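# Knock the tray aside so balls fall into cups

## Task

Shove the tray out of the way so every ball falls into the cup directly beneath it. Never touch any ball, and never touch a tube while it still contains a ball.

## Robot and tools

Setup: there are two arms, left_arm and right_arm. Each ends in an identical five-finger right hand, so the hands are not mirror images. left_arm is on the +y side.

Scene frame: the origin is at table-top height, halfway between the nominal bases. +x points away from the robot over the table and +z points up. Calibrated bases: left_arm at (+0.039, +0.522, +0.239) m and right_arm at (-0.108, -0.665, +0.239) m, each turned only slightly about z. Reported hand positions, orientations, velocities and wrist-camera poses are given in each arm's own base frame. Fixed cameras and the table use the scene frame. Printed positions can be off by a few cm.

Hand point: a spot 0.05 m in front of the palm and 0.15 m out from the wrist flange along the fingers. Its +z runs along the straightened fingers, +y comes out of the palm, and +x crosses the palm away from the thumb. Straight fingers stick out 0.06-0.07 m past it and sit 0.06 m toward -y. A wrist bracket on the little-finger side can hit things. With the fingers level, the wrist may hang below the hand point.

Row format (used by execute_actions and move): 28 numbers, each in [-1, 1], always covering both arms even if only one moves. The order is:
- left_arm pose: dx, dy, dz, rx, ry, rz
- left hand: little, ring, middle, index, thumb_bend, thumb_turn, force_limit, speed
- the same 14 numbers for right_arm.

The six pose numbers are offsets, not poses. They are measured from that arm's Hand target as it stood when the action or move began, along the Hand target's own axes. 1.0 means 0.6 m for dx, dy, dz and 180 degrees for rx, ry, rz. rx, ry, rz together form a single rotation vector. Six zeros re-command the present Hand target. Sending the same offset again in a later call moves the arm further. Commanded orientation is clipped to within 32 degrees of the measured one.

Hand numbers are absolute targets, not offsets. +1 is open/straight and -1 is curled. For thumb_turn, -1 puts the thumb opposite the fingers and +1 beside the palm. force_limit maps -1..+1 to roughly 0..10 N (15 N for the two thumb motors). speed goes from nearly 0 at -1 to full at +0.48 and above. No value means 'unchanged'. To leave a hand alone, resend the last eight numbers actually carried out for it. If none have been carried out yet, send its hand_measured values followed by hand_force_limit and hand_speed. The fingers are not needed for this job.

execute_actions(actions, cameras): actions is a list of actions. Each action has up to 15 rows, one per 1/30 s step. Every row is counted from the pose at the action's start, not from the previous row. A shorter action repeats its last row. An empty list just returns camera images. cameras takes names, ["all"], or [].

move(target, speed, blend, stop_force, zero, blocking, cameras):
- target: one 28-number row, or a list of up to 15 rows. Every row is an offset from the same starting Hand targets.
- speed: m/s, 0.002-3.2, default 0.25; turning is capped at twice that in rad/s. Give one value, or one per target.
- blend: metres; rounds the corners of a list.
- stop_force: N, 4-120. An arm's path ends when its wrist sensor feels that much push against its motion. It is unreliable for turning hands or light loose objects.
- zero: only with stop_force; re-zeroes the sensor before the move.
- blocking=false: returns after about 0.5 s. Not allowed together with stop_force.

Paths are straight lines that ignore obstacles. They last at least 0.5 s and stop at 10 s. The result adds a 'move:' line: done, off_target, moving, held or fault, plus limits. limits=paced means the command was clipped; limits=held means steps were withheld.

Other tools:
- wait(seconds, 0-10)
- stop(): brakes a running move.
- zoom_image(camera, region [x0,y0,x1,y1] in pixels, at most 504 per side): zooms into the latest image from that camera.
- show_instructions(): shows the reference images.
- zero_wrist_force(arm)
- finished_scene(scene = the current scene's number): ends the scene for good.

Results: end_effector_position (m), end_effector_quat_wxyz and velocities, all in the base frame. Hand target is the last commanded pose, and the next offsets start from it. The hand often stops short of it; send the remaining distance as an offset. hand_measured, hand_stopped_by and hand_load_n list six values in motor order. Also reported: joint positions and torques, and wrist force/torque along the end effector's axes, with an extra line for the peak since the last reading. execute_actions results include step positions. A MOTOR HOT line appears at 70 °C; at 85 °C the arm is braked for 30-60 s.

Cameras (672x504): cam_head_left and cam_head_right (a stereo pair on a stand behind the arms), cam_high, and the fisheye cameras cam_left_wrist and cam_right_wrist.

Things to avoid:
- Contact torque at a joint's load limit, or about 150 N of outside force, stops that arm for 10 s.
- The arms are stiff, so aiming past a firm contact can cause a fault.
- Arm-on-arm hits can fail the scene; the clearance check may hold back commands near the other arm.
- Anything falling off the table fails the scene.
- Hit the tray firmly enough to clear it, but do not slam it.
- Keep clear of the balls and any filled tubes.
- Route paths around an arm's own base, not close past it.

Each tool is called after "Request:" as a command line: name --argument value for each argument, lists and objects as JSON in quotes; but a table of rows of numbers goes row by row, as --pt "numbers of a row", without its own name.

Reference images:

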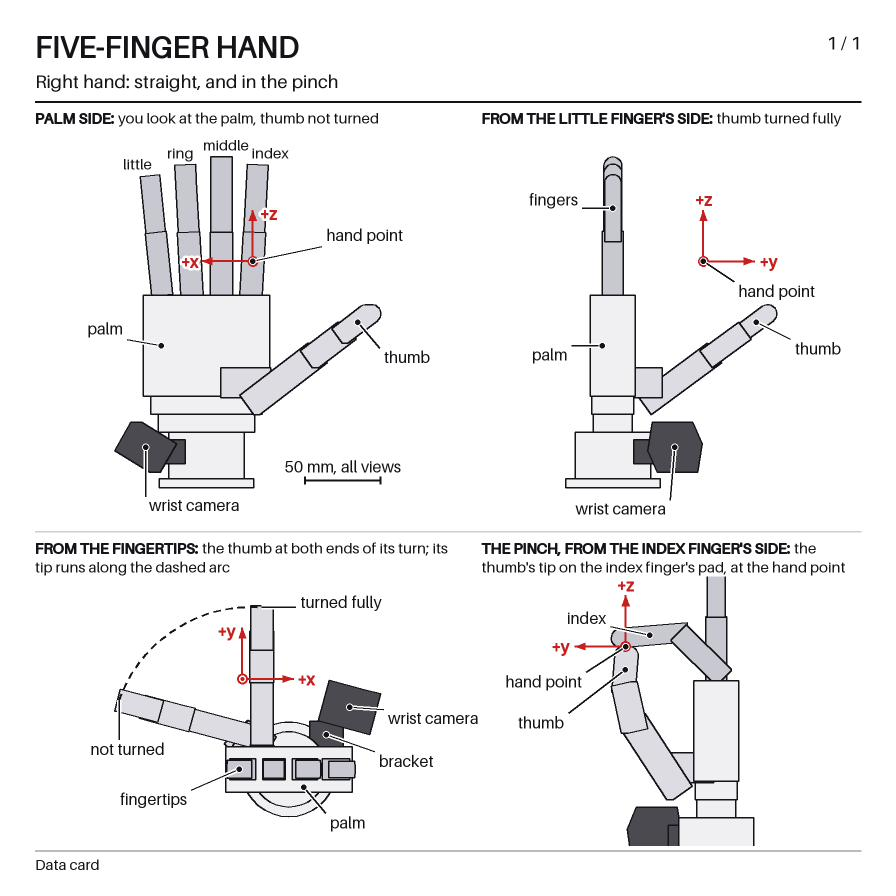

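## Session

Request:
execute_actions --actions '[]'

Scene clock: 0.00 s.
left_arm: end_effector_position=(+0.0037, +0.5806, +0.6132) hand_measured=(+1.000, +1.000, +1.000, +1.000, +1.000, +1.000) hand_load_n=(+0.0, +0.0, +0.0, +0.0, +0.0, +0.0) hand_stopped_by=(target, target, target, target, target, target) hand_force_limit=0.00 hand_speed=-0.80 end_effector_quat_wxyz=(+0.078, -0.651, +0.755, +0.012) | right_arm: end_effector_position=(+0.1421, -0.5045, +0.5710) hand_measured=(+1.000, +1.000, +1.000, +1.000, +1.000, +1.000) hand_load_n=(+0.0, +0.0, +0.0, +0.0, +0.0, +0.0) hand_stopped_by=(target, target, target, target, target, target) hand_force_limit=0.00 hand_speed=-0.80 end_effector_quat_wxyz=(-0.018, +0.661, +0.750, +0.036)
Joint positions: left_arm=[1.161 -1.512 1.329 1.603 1.616 -1.837] | right_arm=[-1.776 -1.529 1.467 1.714 1.567 -1.902]
Joint velocities: within noise
Joint torques (N m): no reading
Wrist force (N): no reading
Wrist torque (N m): no reading
Wrist force, peak (N): no reading
Hand target: left_arm +0.0037, +0.5806, +0.6132; +0.078, -0.651, +0.755, +0.012 | right_arm +0.1421, -0.5045, +0.5710; -0.018, +0.661, +0.750, +0.036

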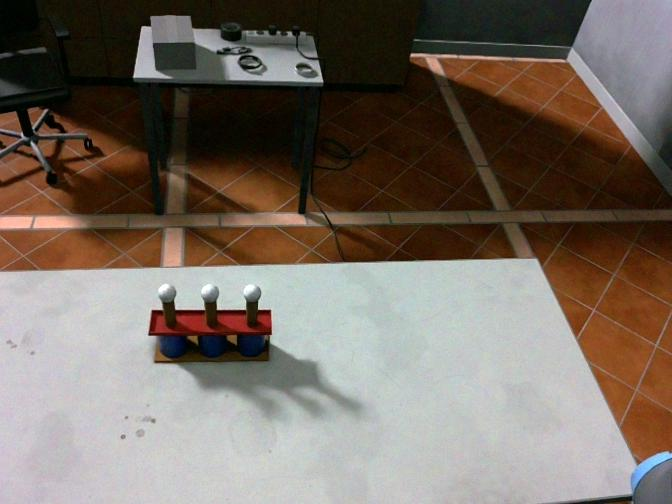

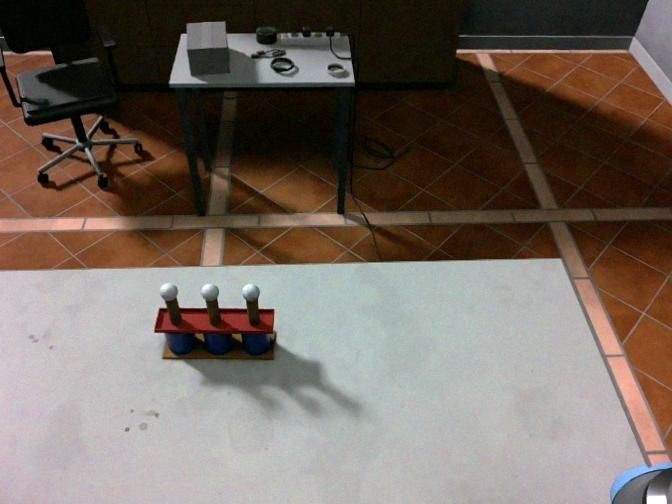

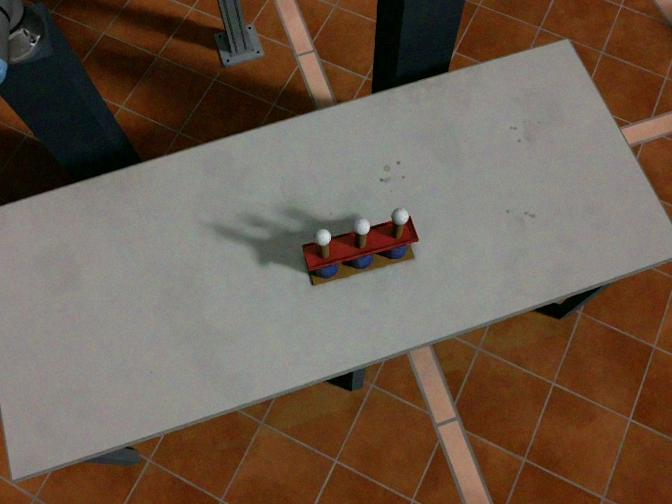

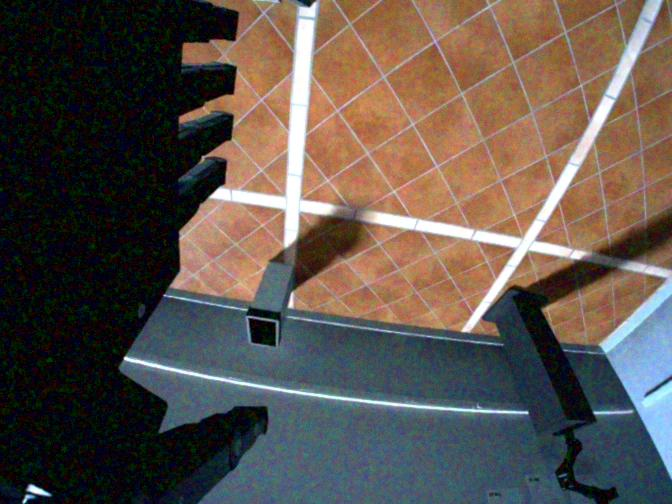

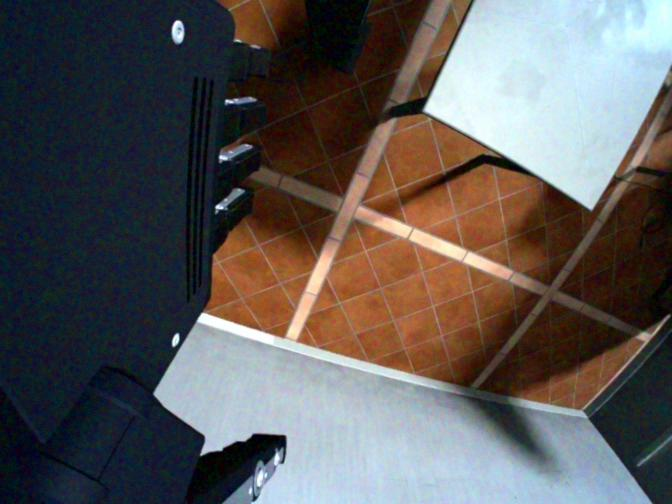

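Request:
zoom_image --camera "cam_head_left" --region '[130, 260, 300, 390]'

Request:
zoom_image --camera "cam_head_right" --region '[130, 260, 300, 390]'

Request:
zoom_image --camera "cam_high" --region '[290, 190, 440, 300]'

Scaled by 2.965 from the camera's 672x504 image, which has a finer 960x720 frame.

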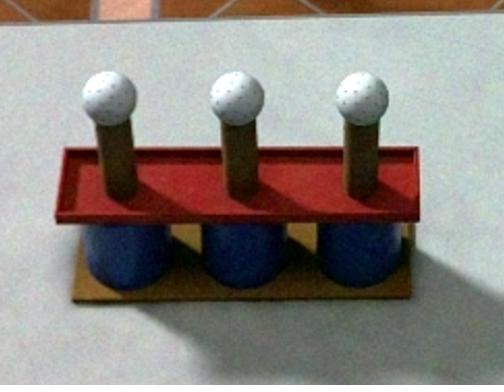

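Scaled by 2.965 from the camera's 672x504 image, which has a finer 960x720 frame.

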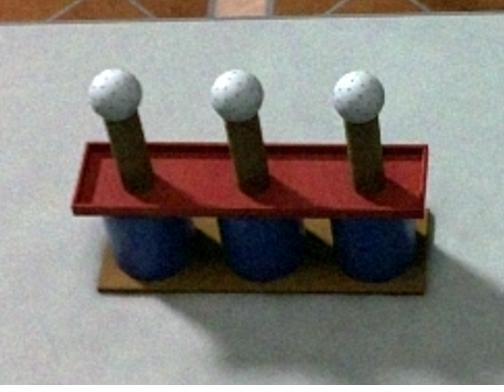

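Scaled by 3.360 from the camera's 672x504 image, which has a finer 960x720 frame.

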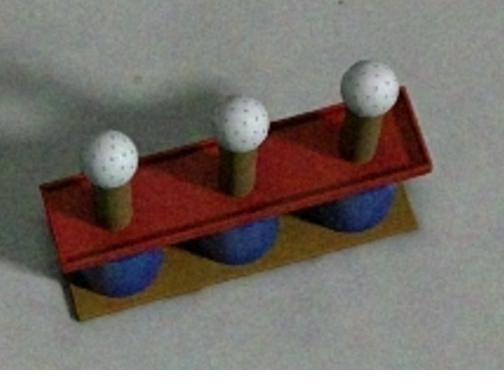

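Request:
move --pt "0.1115 -0.839 0.1625 0 0 0 1 1 1 1 1 1 0 -0.8 0.3138 0.8068 0.1668 -0.2553 -0.1523 -0.8616 1 1 1 1 1 -1 0 0" --speed 0.4 --cameras '["all"]'

Scene clock: 1315.67 s.
left_arm: end_effector_position=(+0.5001, +0.4503, +0.5498) hand_measured=(+1.000, +1.000, +1.000, +1.000, +1.000, +1.000) hand_load_n=(+0.0, +0.0, +0.0, +0.0, +0.0, +0.0) hand_stopped_by=(target, target, target, target, target, target) hand_force_limit=0.00 hand_speed=-0.80 end_effector_quat_wxyz=(+0.078, -0.651, +0.755, +0.012) | right_arm: end_effector_position=(+0.6004, -0.2502, +0.4998) hand_measured=(+1.000, +1.000, +1.000, +1.000, +1.000, -1.000) hand_load_n=(+0.0, +0.0, +0.0, +0.0, +0.0, -0.5) hand_stopped_by=(target, target, target, target, target, target) hand_force_limit=0.00 hand_speed=0.00 end_effector_quat_wxyz=(+0.339, -0.599, +0.716, +0.121)
Joint positions: left_arm=[0.351 -1.278 1.166 1.545 1.494 -2.638] | right_arm=[-0.911 -1.158 1.312 1.741 0.898 -3.99]
Joint torques (N m): left_arm=[6.06 -63.04 -35.04 2.88 1.57 1.99] | right_arm=[7.31 -69.76 -42.11 2.18 1.97 -1.9]
Wrist force (N): left_arm=[-0.2 0.1 0.1] | right_arm=[-2.9 -1.0 1.4]
Wrist torque (N m): left_arm=[0.01 0.03 0.03] | right_arm=[-0.04 0.28 0.17]
Wrist force, peak (N): left_arm=[0.2 1.6 -0.5] | right_arm=[-3.7 -2.2 2.5]
Hand target: left_arm +0.5001, +0.4503, +0.5498; +0.078, -0.651, +0.755, +0.012 | right_arm +0.6005, -0.2502, +0.4998; +0.338, -0.599, +0.716, +0.121
Off the commanded pose: left_arm 0.000 m, 0 deg | right_arm 0.000 m, 0 deg.
move: done
camera_calibration:
cam_left_wrist: T_world_to_cam=[[-0.990556, -0.11762, -0.070451, 0.579686], [-0.135662, 0.766461, 0.6278, -0.630391], [-0.0198442, 0.631429, -0.77518, 0.263517], [0, 0, 0, 1]] pos_world=[0.493921, 0.384961, 0.640872]
cam_right_wrist: T_world_to_cam=[[-0.916812, 0.0604583, -0.394716, 0.768029], [-0.329631, 0.443337, 0.833544, -0.10049], [0.225387, 0.894314, -0.386528, 0.393161], [0, 0, 0, 1]] pos_world=[0.5824, -0.353492, 0.538884]

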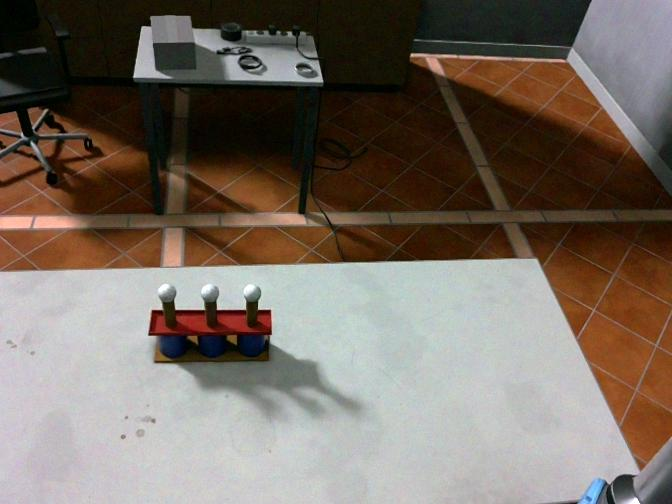

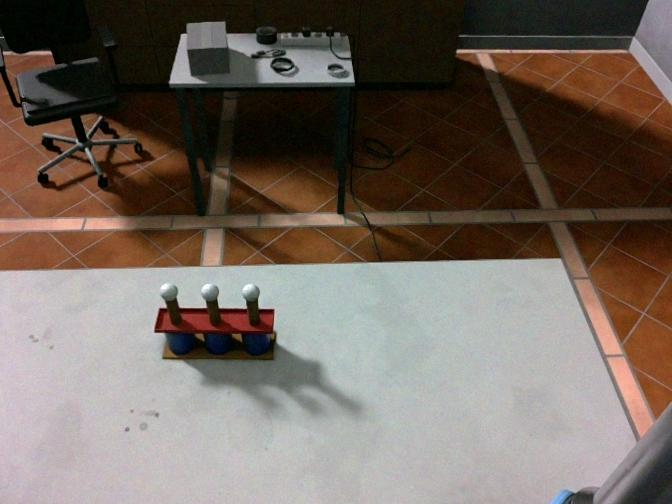

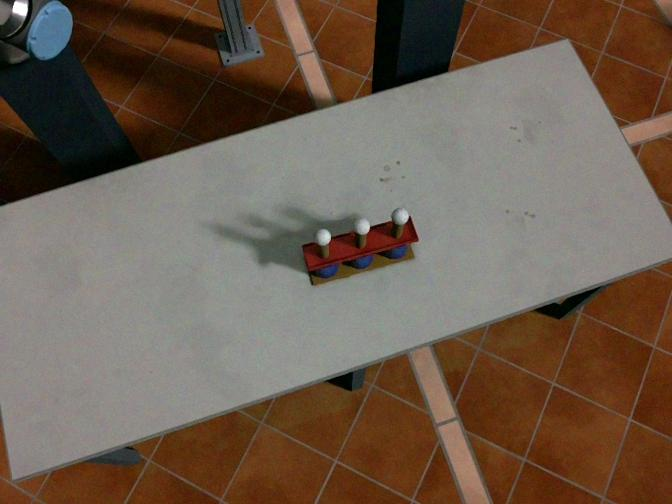

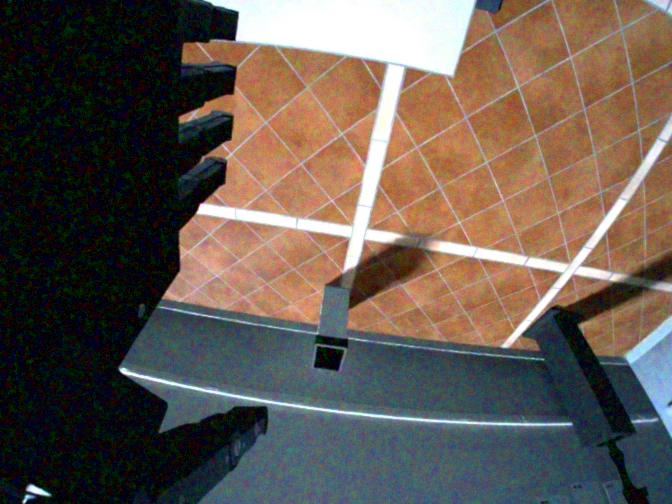

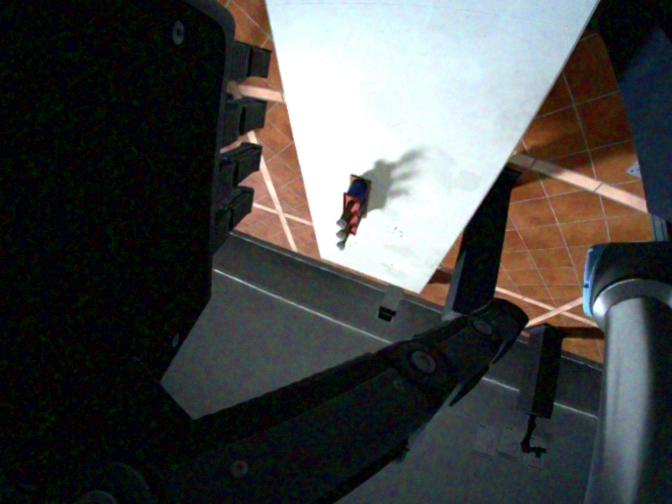

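Request:
move --pt "0.6518 -0.402 0.2833 -0.0202 0.2638 -0.0289 1 1 1 1 1 1 0 -0.8 -0.4427 -0.0647 0.7323 0 0 0 1 1 1 1 1 -1 0 0" --speed 0.35

Scene clock: 1342.50 s.
left_arm: end_effector_position=(+0.7002, +0.0504, +0.3500) hand_measured=(+1.000, +1.000, +1.000, +1.000, +1.000, +1.000) hand_load_n=(+0.0, +0.0, +0.0, +0.0, +0.0, +0.0) hand_stopped_by=(target, target, target, target, target, target) hand_force_limit=0.00 hand_speed=-0.80 end_effector_quat_wxyz=(+0.252, +0.636, -0.692, +0.231) | right_arm: end_effector_position=(+0.8003, +0.2000, +0.3501) hand_measured=(+1.000, +1.000, +1.000, +1.000, +1.000, -1.000) hand_load_n=(+0.0, +0.0, +0.0, +0.0, +0.0, +0.0) hand_stopped_by=(target, target, target, target, target, target) hand_force_limit=0.00 hand_speed=0.00 end_effector_quat_wxyz=(+0.338, -0.599, +0.716, +0.121)
Joint positions: left_arm=[0.024 -0.983 1.208 1.438 2.264 -2.999] | right_arm=[-0.222 -1.05 1.292 1.059 0.878 -3.089]
Joint torques (N m): left_arm=[-8.85 -71.4 -28.97 4.94 4.51 0.05] | right_arm=[14.01 -75.83 -42.5 2.07 -4.35 0.33]
Wrist force (N): left_arm=[1.1 0.3 0.0] | right_arm=[-3.1 -0.8 1.7]
Wrist torque (N m): left_arm=[0.08 -0.05 0.02] | right_arm=[-0.05 0.32 0.36]
Wrist force, peak (N): left_arm=[1.2 -1.1 2.3] | right_arm=[-5.0 -0.9 4.2]
Hand target: left_arm +0.7002, +0.0502, +0.3499; +0.252, +0.636, -0.692, +0.231 | right_arm +0.8003, +0.2001, +0.3501; +0.338, -0.599, +0.716, +0.121
Off the commanded pose: left_arm 0.000 m, 0 deg | right_arm 0.000 m, 0 deg.
move: done

Request:
move --pt "0.127 -0.2098 0.6177 0 0 0 1 1 1 1 1 1 0 -0.8 -0.2603 0.0187 0.6612 0 0 0 1 1 1 1 1 -1 0 0" --speed 0.3 --cameras '["cam_head_left", "cam_head_right", "cam_high"]'

Scene clock: 1354.90 s.
left_arm: end_effector_position=(+0.8002, -0.2560, +0.1151) hand_measured=(+1.000, +1.000, +1.000, +1.000, +1.000, +1.000) hand_load_n=(+0.0, +0.0, +0.0, +0.0, +0.0, +0.0) hand_stopped_by=(target, target, target, target, target, target) hand_force_limit=0.00 hand_speed=-0.80 end_effector_quat_wxyz=(+0.252, +0.636, -0.692, +0.231) | right_arm: end_effector_position=(+0.9328, +0.5534, +0.1515) hand_measured=(+1.000, +1.000, +1.000, +1.000, +1.000, -1.000) hand_load_n=(+0.0, +0.0, +0.0, +0.0, +0.5, +0.0) hand_stopped_by=(target, target, target, target, target, target) hand_force_limit=0.00 hand_speed=0.00 end_effector_quat_wxyz=(+0.338, -0.599, +0.716, +0.121)
Joint positions: left_arm=[-0.328 -0.732 1.14 0.964 2.245 -3.455] | right_arm=[0.2 -0.624 0.858 0.794 1.048 -2.616]
Joint torques (N m): left_arm=[-10.28 -88.11 -35.26 3.51 4.7 -1.51] | right_arm=[4.96 -108.41 -46.96 -0.24 -3.2 0.71]
Wrist force (N): left_arm=[1.0 0.1 -0.1] | right_arm=[-3.5 -0.9 1.7]
Wrist torque (N m): left_arm=[0.04 -0.04 0.02] | right_arm=[-0.06 0.37 0.32]
Wrist force, peak (N): left_arm=[2.0 -0.6 2.6] | right_arm=[-4.2 -0.5 4.4]
Hand target: left_arm +0.8002, -0.2561, +0.1150; +0.252, +0.636, -0.692, +0.231 | right_arm +0.9328, +0.5535, +0.1515; +0.338, -0.599, +0.716, +0.121
Off the commanded pose: left_arm 0.000 m, 0 deg | right_arm 0.000 m, 0 deg.
move: done
Images, in order (width x height): cam_head_left 672x504, cam_head_right 672x504, cam_high 672x504.

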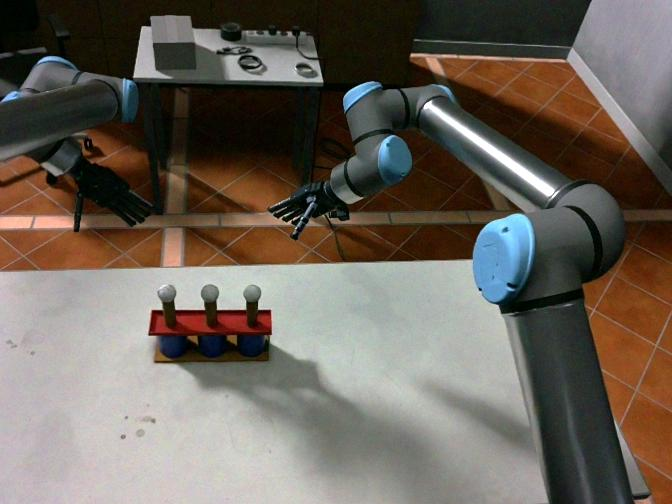

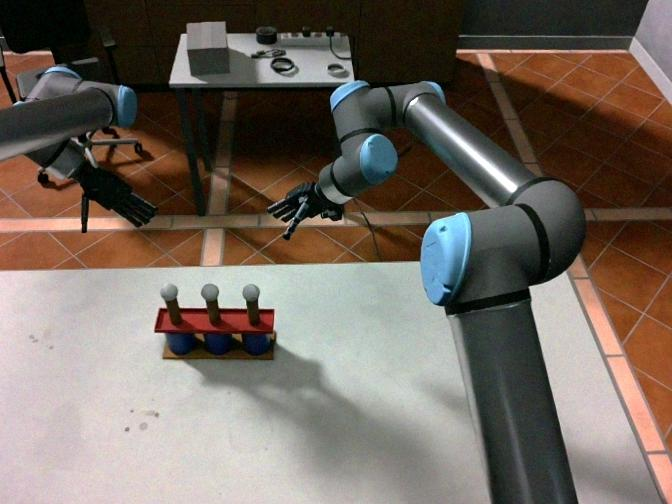

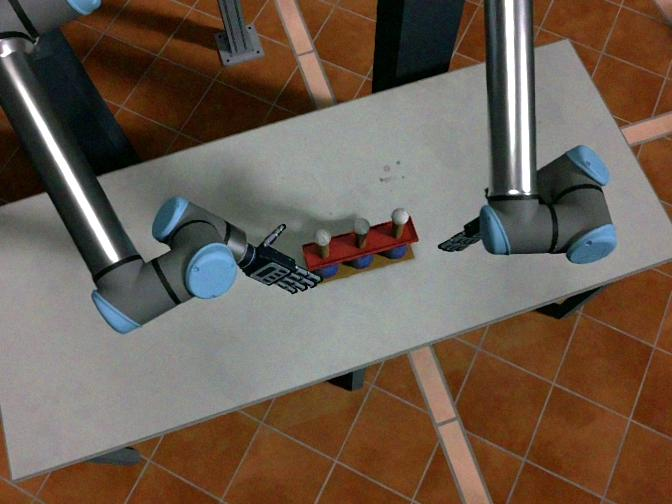

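Request:
execute_actions --actions '[[[0,0.0167,0,0,0,0,1,1,1,1,1,1,0,-0.8,0,0.0159,-0.005,0,0,0,1,1,1,1,1,-1,0,0],[0,0.05,0,0,0,0,1,1,1,1,1,1,0,-0.8,0,0.0477,-0.015,0,0,0,1,1,1,1,1,-1,0,0],[0,0.1,0,0,0,0,1,1,1,1,1,1,0,-0.8,0,0.0954,-0.03,0,0,0,1,1,1,1,1,-1,0,0],[0,0.1611,0,0,0,0,1,1,1,1,1,1,0,-0.8,0,0.1537,-0.0483,0,0,0,1,1,1,1,1,-1,0,0],[0,0.2222,0,0,0,0,1,1,1,1,1,1,0,-0.8,0,0.212,-0.0667,0,0,0,1,1,1,1,1,-1,0,0],[0,0.2833,0,0,0,0,1,1,1,1,1,1,0,-0.8,0,0.2703,-0.085,0,0,0,1,1,1,1,1,-1,0,0],[0,0.3444,0,0,0,0,1,1,1,1,1,1,0,-0.8,0,0.3286,-0.1033,0,0,0,1,1,1,1,1,-1,0,0],[0,0.4056,0,0,0,0,1,1,1,1,1,1,0,-0.8,0,0.3869,-0.1217,0,0,0,1,1,1,1,1,-1,0,0],[0,0.4556,0,0,0,0,1,1,1,1,1,1,0,-0.8,0,0.4346,-0.1367,0,0,0,1,1,1,1,1,-1,0,0],[0,0.4889,0,0,0,0,1,1,1,1,1,1,0,-0.8,0,0.4664,-0.1467,0,0,0,1,1,1,1,1,-1,0,0],[0,0.5056,0,0,0,0,1,1,1,1,1,1,0,-0.8,0,0.4823,-0.1517,0,0,0,1,1,1,1,1,-1,0,0],[0,0.5111,0,0,0,0,1,1,1,1,1,1,0,-0.8,0,0.4876,-0.1533,0,0,0,1,1,1,1,1,-1,0,0]]]' --cameras '[]'

Scene clock: 1388.07 s.
left_arm: end_effector_position=(+0.4947, -0.2298, +0.1151) hand_measured=(+1.000, +1.000, +1.000, +1.000, +1.000, +1.000) hand_load_n=(+0.0, +0.0, +0.0, +0.0, +0.0, +0.0) hand_stopped_by=(target, target, target, target, target, target) hand_force_limit=0.00 hand_speed=-0.80 end_effector_quat_wxyz=(+0.253, +0.635, -0.692, +0.231) | right_arm: end_effector_position=(+0.6269, +0.5743, +0.1515) hand_measured=(+1.000, +1.000, +1.000, +1.000, +1.000, -1.000) hand_load_n=(+0.0, +0.0, +0.0, +0.0, +0.0, +0.0) hand_stopped_by=(target, target, target, target, target, target) hand_force_limit=0.00 hand_speed=0.00 end_effector_quat_wxyz=(+0.338, -0.599, +0.716, +0.121)
Joint positions: left_arm=[-0.46 -1.186 1.9 0.56 2.214 -3.616] | right_arm=[0.322 -1.065 1.628 0.411 1.113 -2.5]
Joint torques (N m): left_arm=[-4.67 -58.19 -33.64 1.74 2.58 -2.98] | right_arm=[11.62 -75.56 -39.75 0.52 1.48 1.76]
Wrist force (N): left_arm=[0.9 0.0 0.0] | right_arm=[-2.9 -0.7 1.6]
Wrist torque (N m): left_arm=[0.02 -0.03 0.05] | right_arm=[-0.03 0.30 0.37]
Wrist force, peak (N): left_arm=[0.1 9.5 -0.1] | right_arm=[-2.6 -8.9 4.0]
Hand target: left_arm +0.4946, -0.2300, +0.1153; +0.252, +0.636, -0.692, +0.231 | right_arm +0.6269, +0.5743, +0.1517; +0.338, -0.599, +0.716, +0.121
Off the commanded pose: left_arm 0.000 m, 0 deg | right_arm 0.000 m, 0 deg.
Step readings (end_effector_position of left_arm | right_arm):
0: (+0.8002, -0.2561, +0.1150) | (+0.9328, +0.5535, +0.1515)
1: (+0.8000, -0.2561, +0.1151) | (+0.9325, +0.5535, +0.1515)
2: (+0.7973, -0.2559, +0.1150) | (+0.9294, +0.5538, +0.1514)
4: (+0.7673, -0.2532, +0.1143) | (+0.9030, +0.5561, +0.1506)
8: (+0.6657, -0.2424, +0.1115) | (+0.7945, +0.5645, +0.1475)
15: (+0.4945, -0.2267, +0.1115) | (+0.6238, +0.5742, +0.1491)
No camera images: "cameras" was empty.

Request:
move --pt "0 -0.5111 0 0 0 0 1 1 1 1 1 1 0 -0.8 0 -0.4876 0.1533 0 0 0 1 1 1 1 1 -1 0 0" --pt "-0.2036 -0.5111 0.2426 0 0 0 1 1 1 1 1 1 0 -0.8 0.1992 -0.4138 0.3883 0 0 0 1 1 1 1 1 -1 0 0" --speed 0.25 --cameras '["cam_head_left", "cam_head_right", "cam_high"]'

Request:
zoom_image --camera "cam_head_left" --region '[50, 220, 350, 380]'

Request:
zoom_image --camera "cam_high" --region '[260, 190, 480, 320]'

Scene clock: 1459.40 s.
left_arm: end_effector_position=(+0.8000, -0.2562, -0.0748) hand_measured=(+1.000, +1.000, +1.000, +1.000, +1.000, +1.000) hand_load_n=(+0.0, +0.0, +0.0, +0.0, +0.0, +0.0) hand_stopped_by=(target, target, target, target, target, target) hand_force_limit=0.00 hand_speed=-0.80 end_effector_quat_wxyz=(+0.252, +0.636, -0.692, +0.231) | right_arm: end_effector_position=(+0.9328, +0.5536, -0.0384) hand_measured=(+1.000, +1.000, +1.000, +1.000, +1.000, -1.000) hand_load_n=(+0.0, +0.0, +0.0, +0.0, -0.5, +0.0) hand_stopped_by=(target, target, target, target, target, target) hand_force_limit=0.00 hand_speed=0.00 end_effector_quat_wxyz=(+0.339, -0.599, +0.716, +0.121)
Joint positions: left_arm=[-0.329 -0.565 1.192 0.744 2.245 -3.455] | right_arm=[0.2 -0.49 0.948 0.569 1.048 -2.616]
Joint torques (N m): left_arm=[-9.8 -91.59 -29.01 3.29 -0.53 -2.59] | right_arm=[12.57 -112.14 -32.37 0.97 1.51 1.2]
Wrist force (N): left_arm=[0.8 0.0 0.0] | right_arm=[-3.1 -0.7 1.6]
Wrist torque (N m): left_arm=[0.02 0.00 0.10] | right_arm=[-0.01 0.30 0.28]
Wrist force, peak (N): left_arm=[3.1 0.1 -2.2] | right_arm=[-5.1 -1.4 -0.3]
Hand target: left_arm +0.8000, -0.2562, -0.0750; +0.252, +0.636, -0.692, +0.231 | right_arm +0.9328, +0.5536, -0.0386; +0.338, -0.599, +0.716, +0.121
Off the commanded pose: left_arm 0.000 m, 0 deg | right_arm 0.000 m, 0 deg.
move: done
Images, in order (width x height): cam_head_left 672x504, cam_head_right 672x504, cam_high 672x504.

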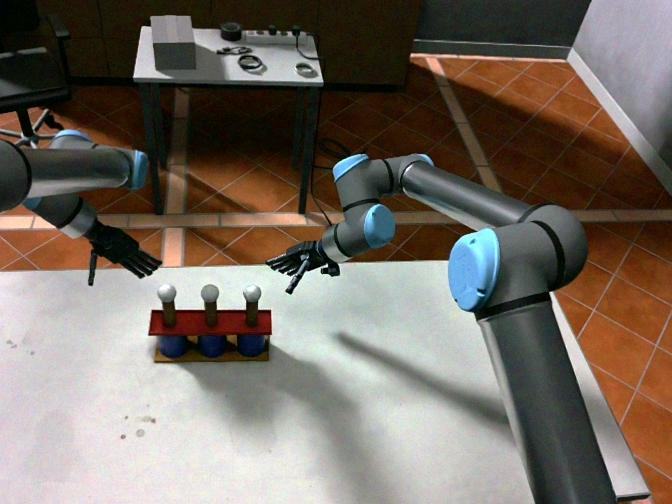

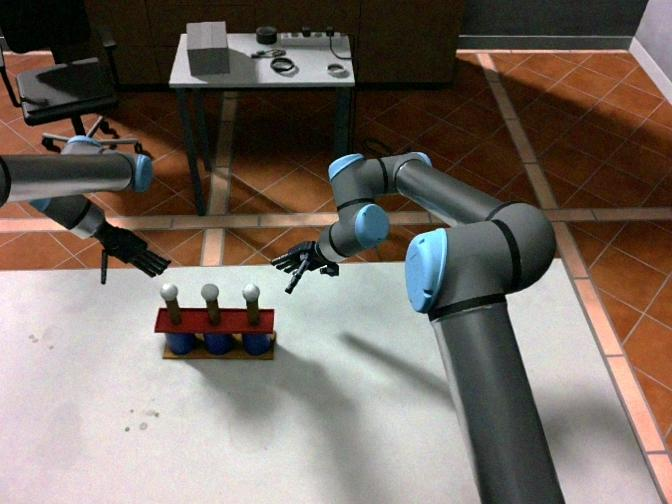

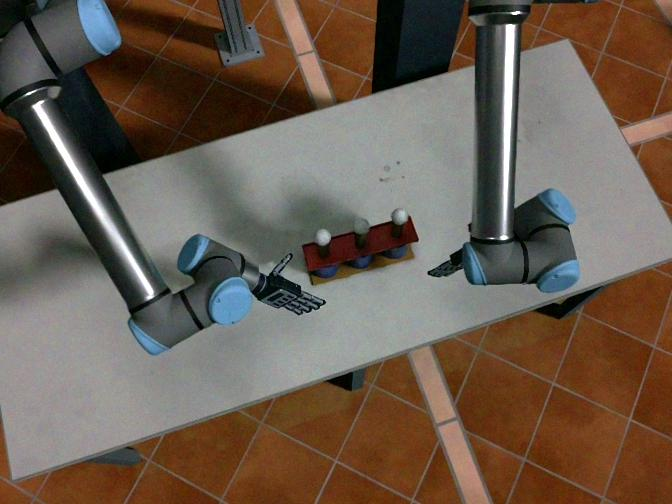

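Scaled by 1.680 from the camera's 672x504 image, which has a finer 960x720 frame.

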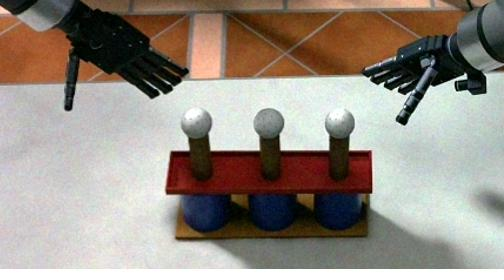

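Scaled by 2.291 from the camera's 672x504 image, which has a finer 960x720 frame.

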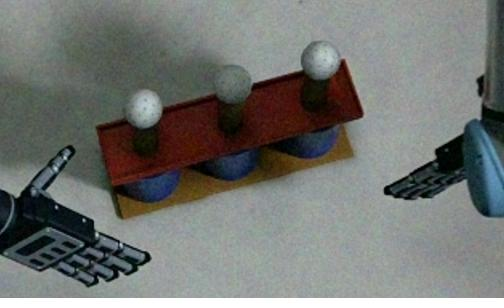

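Request:
zoom_image --camera "cam_head_left" --region '[255, 235, 345, 305]'

Request:
zoom_image --camera "cam_high" --region '[260, 250, 340, 320]'

Request:
zoom_image --camera "cam_head_left" --region '[80, 220, 170, 290]'

Request:
zoom_image --camera "cam_high" --region '[415, 235, 495, 305]'

Request:
zoom_image --camera "cam_head_right" --region '[80, 220, 170, 290]'

Request:
zoom_image --camera "cam_head_right" --region '[255, 235, 345, 305]'

Scaled by 5.600 from the camera's 672x504 image, which has a finer 960x720 frame.

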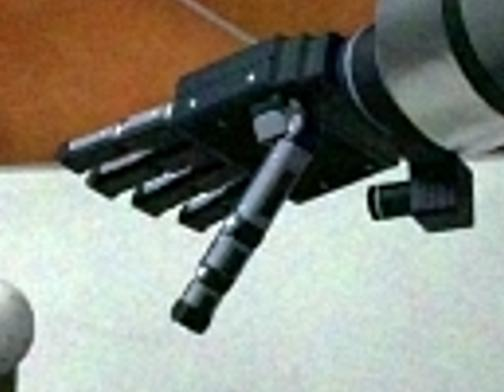

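Scaled by 6.300 from the camera's 672x504 image, which has a finer 960x720 frame.

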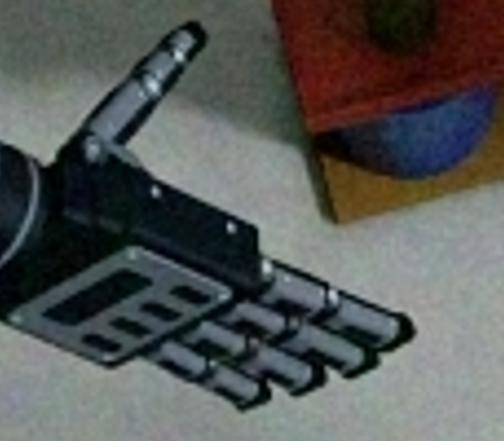

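Scaled by 5.600 from the camera's 672x504 image, which has a finer 960x720 frame.

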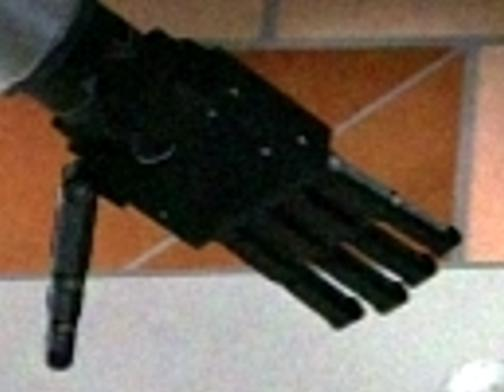

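Scaled by 6.300 from the camera's 672x504 image, which has a finer 960x720 frame.

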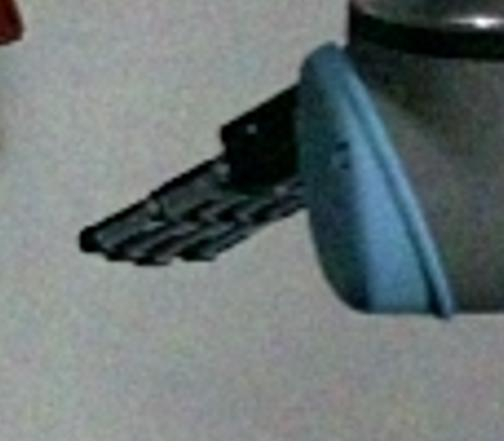

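Scaled by 5.600 from the camera's 672x504 image, which has a finer 960x720 frame.

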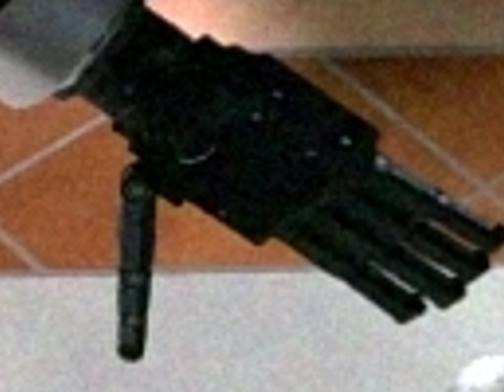

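Scaled by 5.600 from the camera's 672x504 image, which has a finer 960x720 frame.

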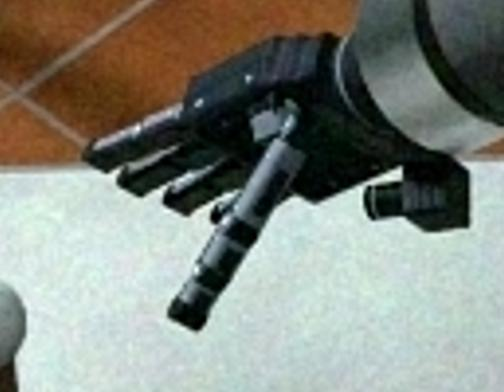

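Request:
move --pt "-0.071 -0.021 0.057 0 0 0 1 1 1 1 1 1 0 -0.8 0.0575 -0.005 0.0787 0 0 0 1 1 1 1 1 -1 0 0" --speed 0.1 --cameras '["cam_head_left", "cam_head_right", "cam_high"]'

Request:
zoom_image --camera "cam_head_left" --region '[230, 260, 320, 330]'

Request:
zoom_image --camera "cam_high" --region '[260, 245, 340, 315]'

Request:
zoom_image --camera "cam_head_left" --region '[85, 240, 175, 340]'

Request:
zoom_image --camera "cam_high" --region '[390, 220, 480, 290]'

Request:
zoom_image --camera "cam_head_right" --region '[85, 240, 175, 340]'

Request:
zoom_image --camera "cam_head_right" --region '[230, 260, 320, 330]'

Scene clock: 1552.50 s.
left_arm: end_effector_position=(+0.8136, -0.2466, -0.1285) hand_measured=(+1.000, +1.000, +1.000, +1.000, +1.000, +1.000) hand_load_n=(+0.0, +0.0, +0.0, +0.0, +0.0, +0.0) hand_stopped_by=(target, target, target, target, target, target) hand_force_limit=0.00 hand_speed=-0.80 end_effector_quat_wxyz=(+0.252, +0.636, -0.692, +0.231) | right_arm: end_effector_position=(+0.9499, +0.5533, -0.0945) hand_measured=(+1.000, +1.000, +1.000, +1.000, +1.000, -1.000) hand_load_n=(+0.0, +0.0, +0.0, +0.0, +0.0, +0.0) hand_stopped_by=(target, target, target, target, target, target) hand_force_limit=0.00 hand_speed=0.00 end_effector_quat_wxyz=(+0.339, -0.599, +0.716, +0.121)
Joint positions: left_arm=[-0.313 -0.488 1.147 0.724 2.248 -3.436] | right_arm=[0.197 -0.408 0.888 0.549 1.046 -2.619]
Joint torques (N m): left_arm=[-12.47 -116.82 -20.92 7.25 3.62 -2.21] | right_arm=[-7.54 -131.9 -29.68 4.85 -3.12 -0.35]
Wrist force (N): left_arm=[1.3 0.1 -0.1] | right_arm=[-3.6 -0.8 1.4]
Wrist torque (N m): left_arm=[0.05 -0.06 0.05] | right_arm=[-0.03 0.37 0.29]
Wrist force, peak (N): left_arm=[2.5 0.6 -1.0] | right_arm=[-3.8 -1.0 1.4]
Hand target: left_arm +0.8134, -0.2467, -0.1286; +0.252, +0.636, -0.692, +0.231 | right_arm +0.9498, +0.5534, -0.0946; +0.338, -0.599, +0.716, +0.121
Off the commanded pose: left_arm 0.000 m, 0 deg | right_arm 0.000 m, 0 deg.
move: done
Images, in order (width x height): cam_head_left 672x504, cam_head_right 672x504, cam_high 672x504.

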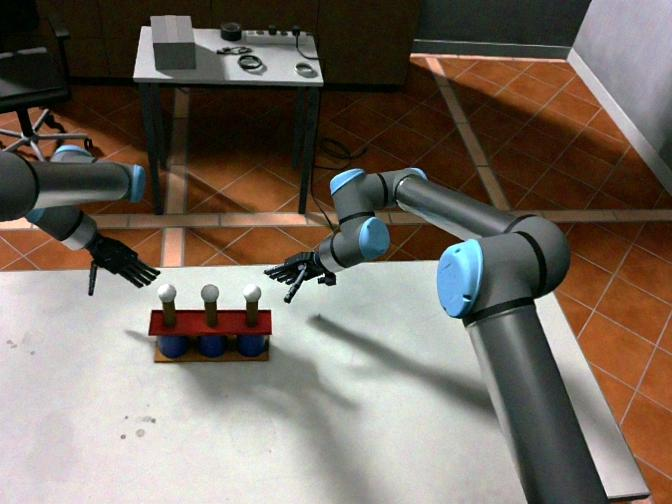

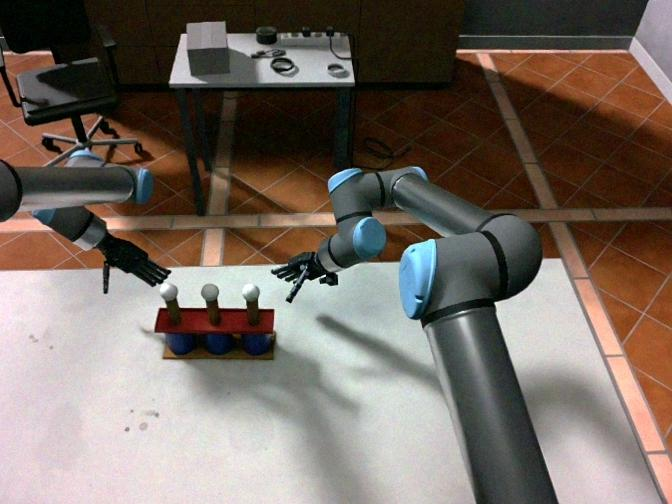

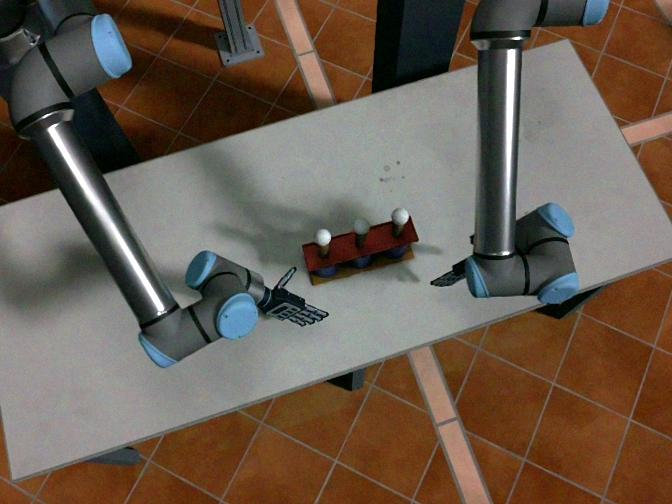

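Scaled by 5.600 from the camera's 672x504 image, which has a finer 960x720 frame.

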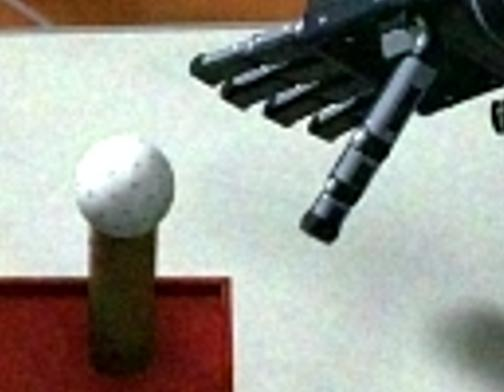

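Scaled by 6.300 from the camera's 672x504 image, which has a finer 960x720 frame.

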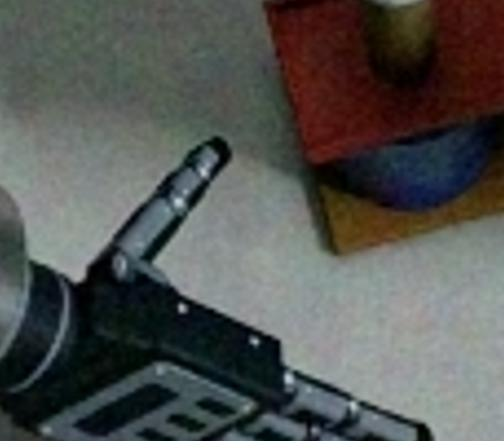

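Scaled by 5.040 from the camera's 672x504 image, which has a finer 960x720 frame.

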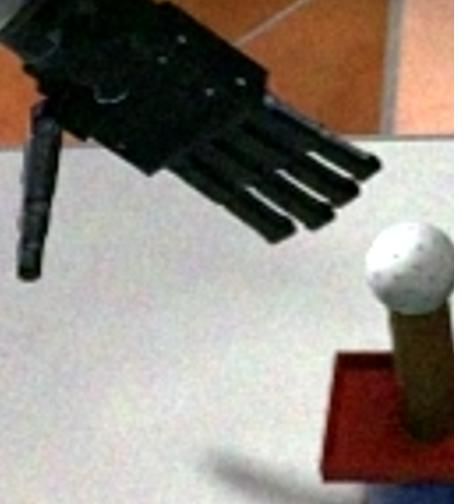

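Scaled by 5.600 from the camera's 672x504 image, which has a finer 960x720 frame.

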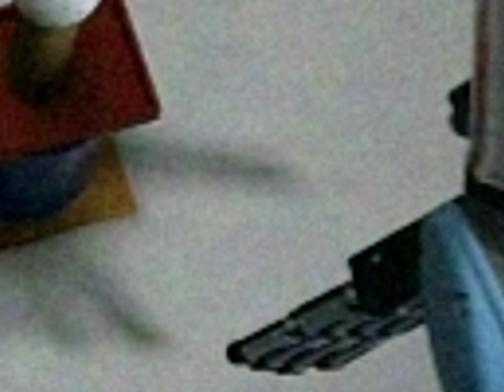

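Scaled by 5.040 from the camera's 672x504 image, which has a finer 960x720 frame.

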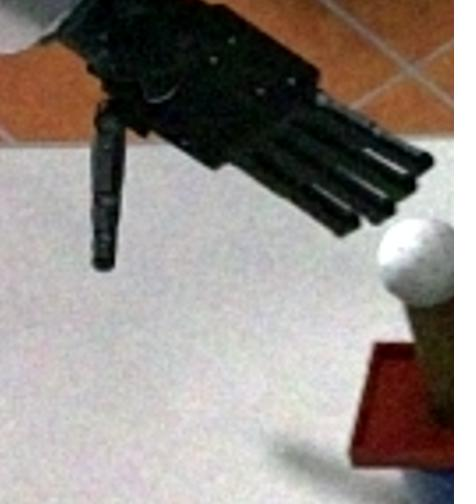

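Scaled by 5.600 from the camera's 672x504 image, which has a finer 960x720 frame.

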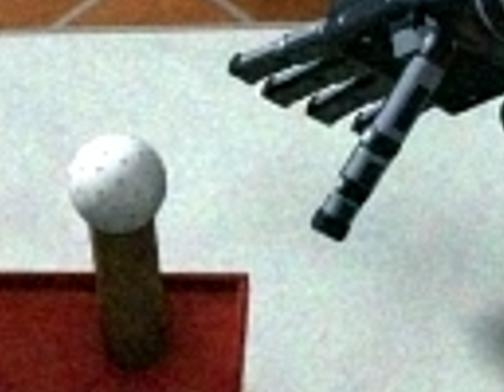

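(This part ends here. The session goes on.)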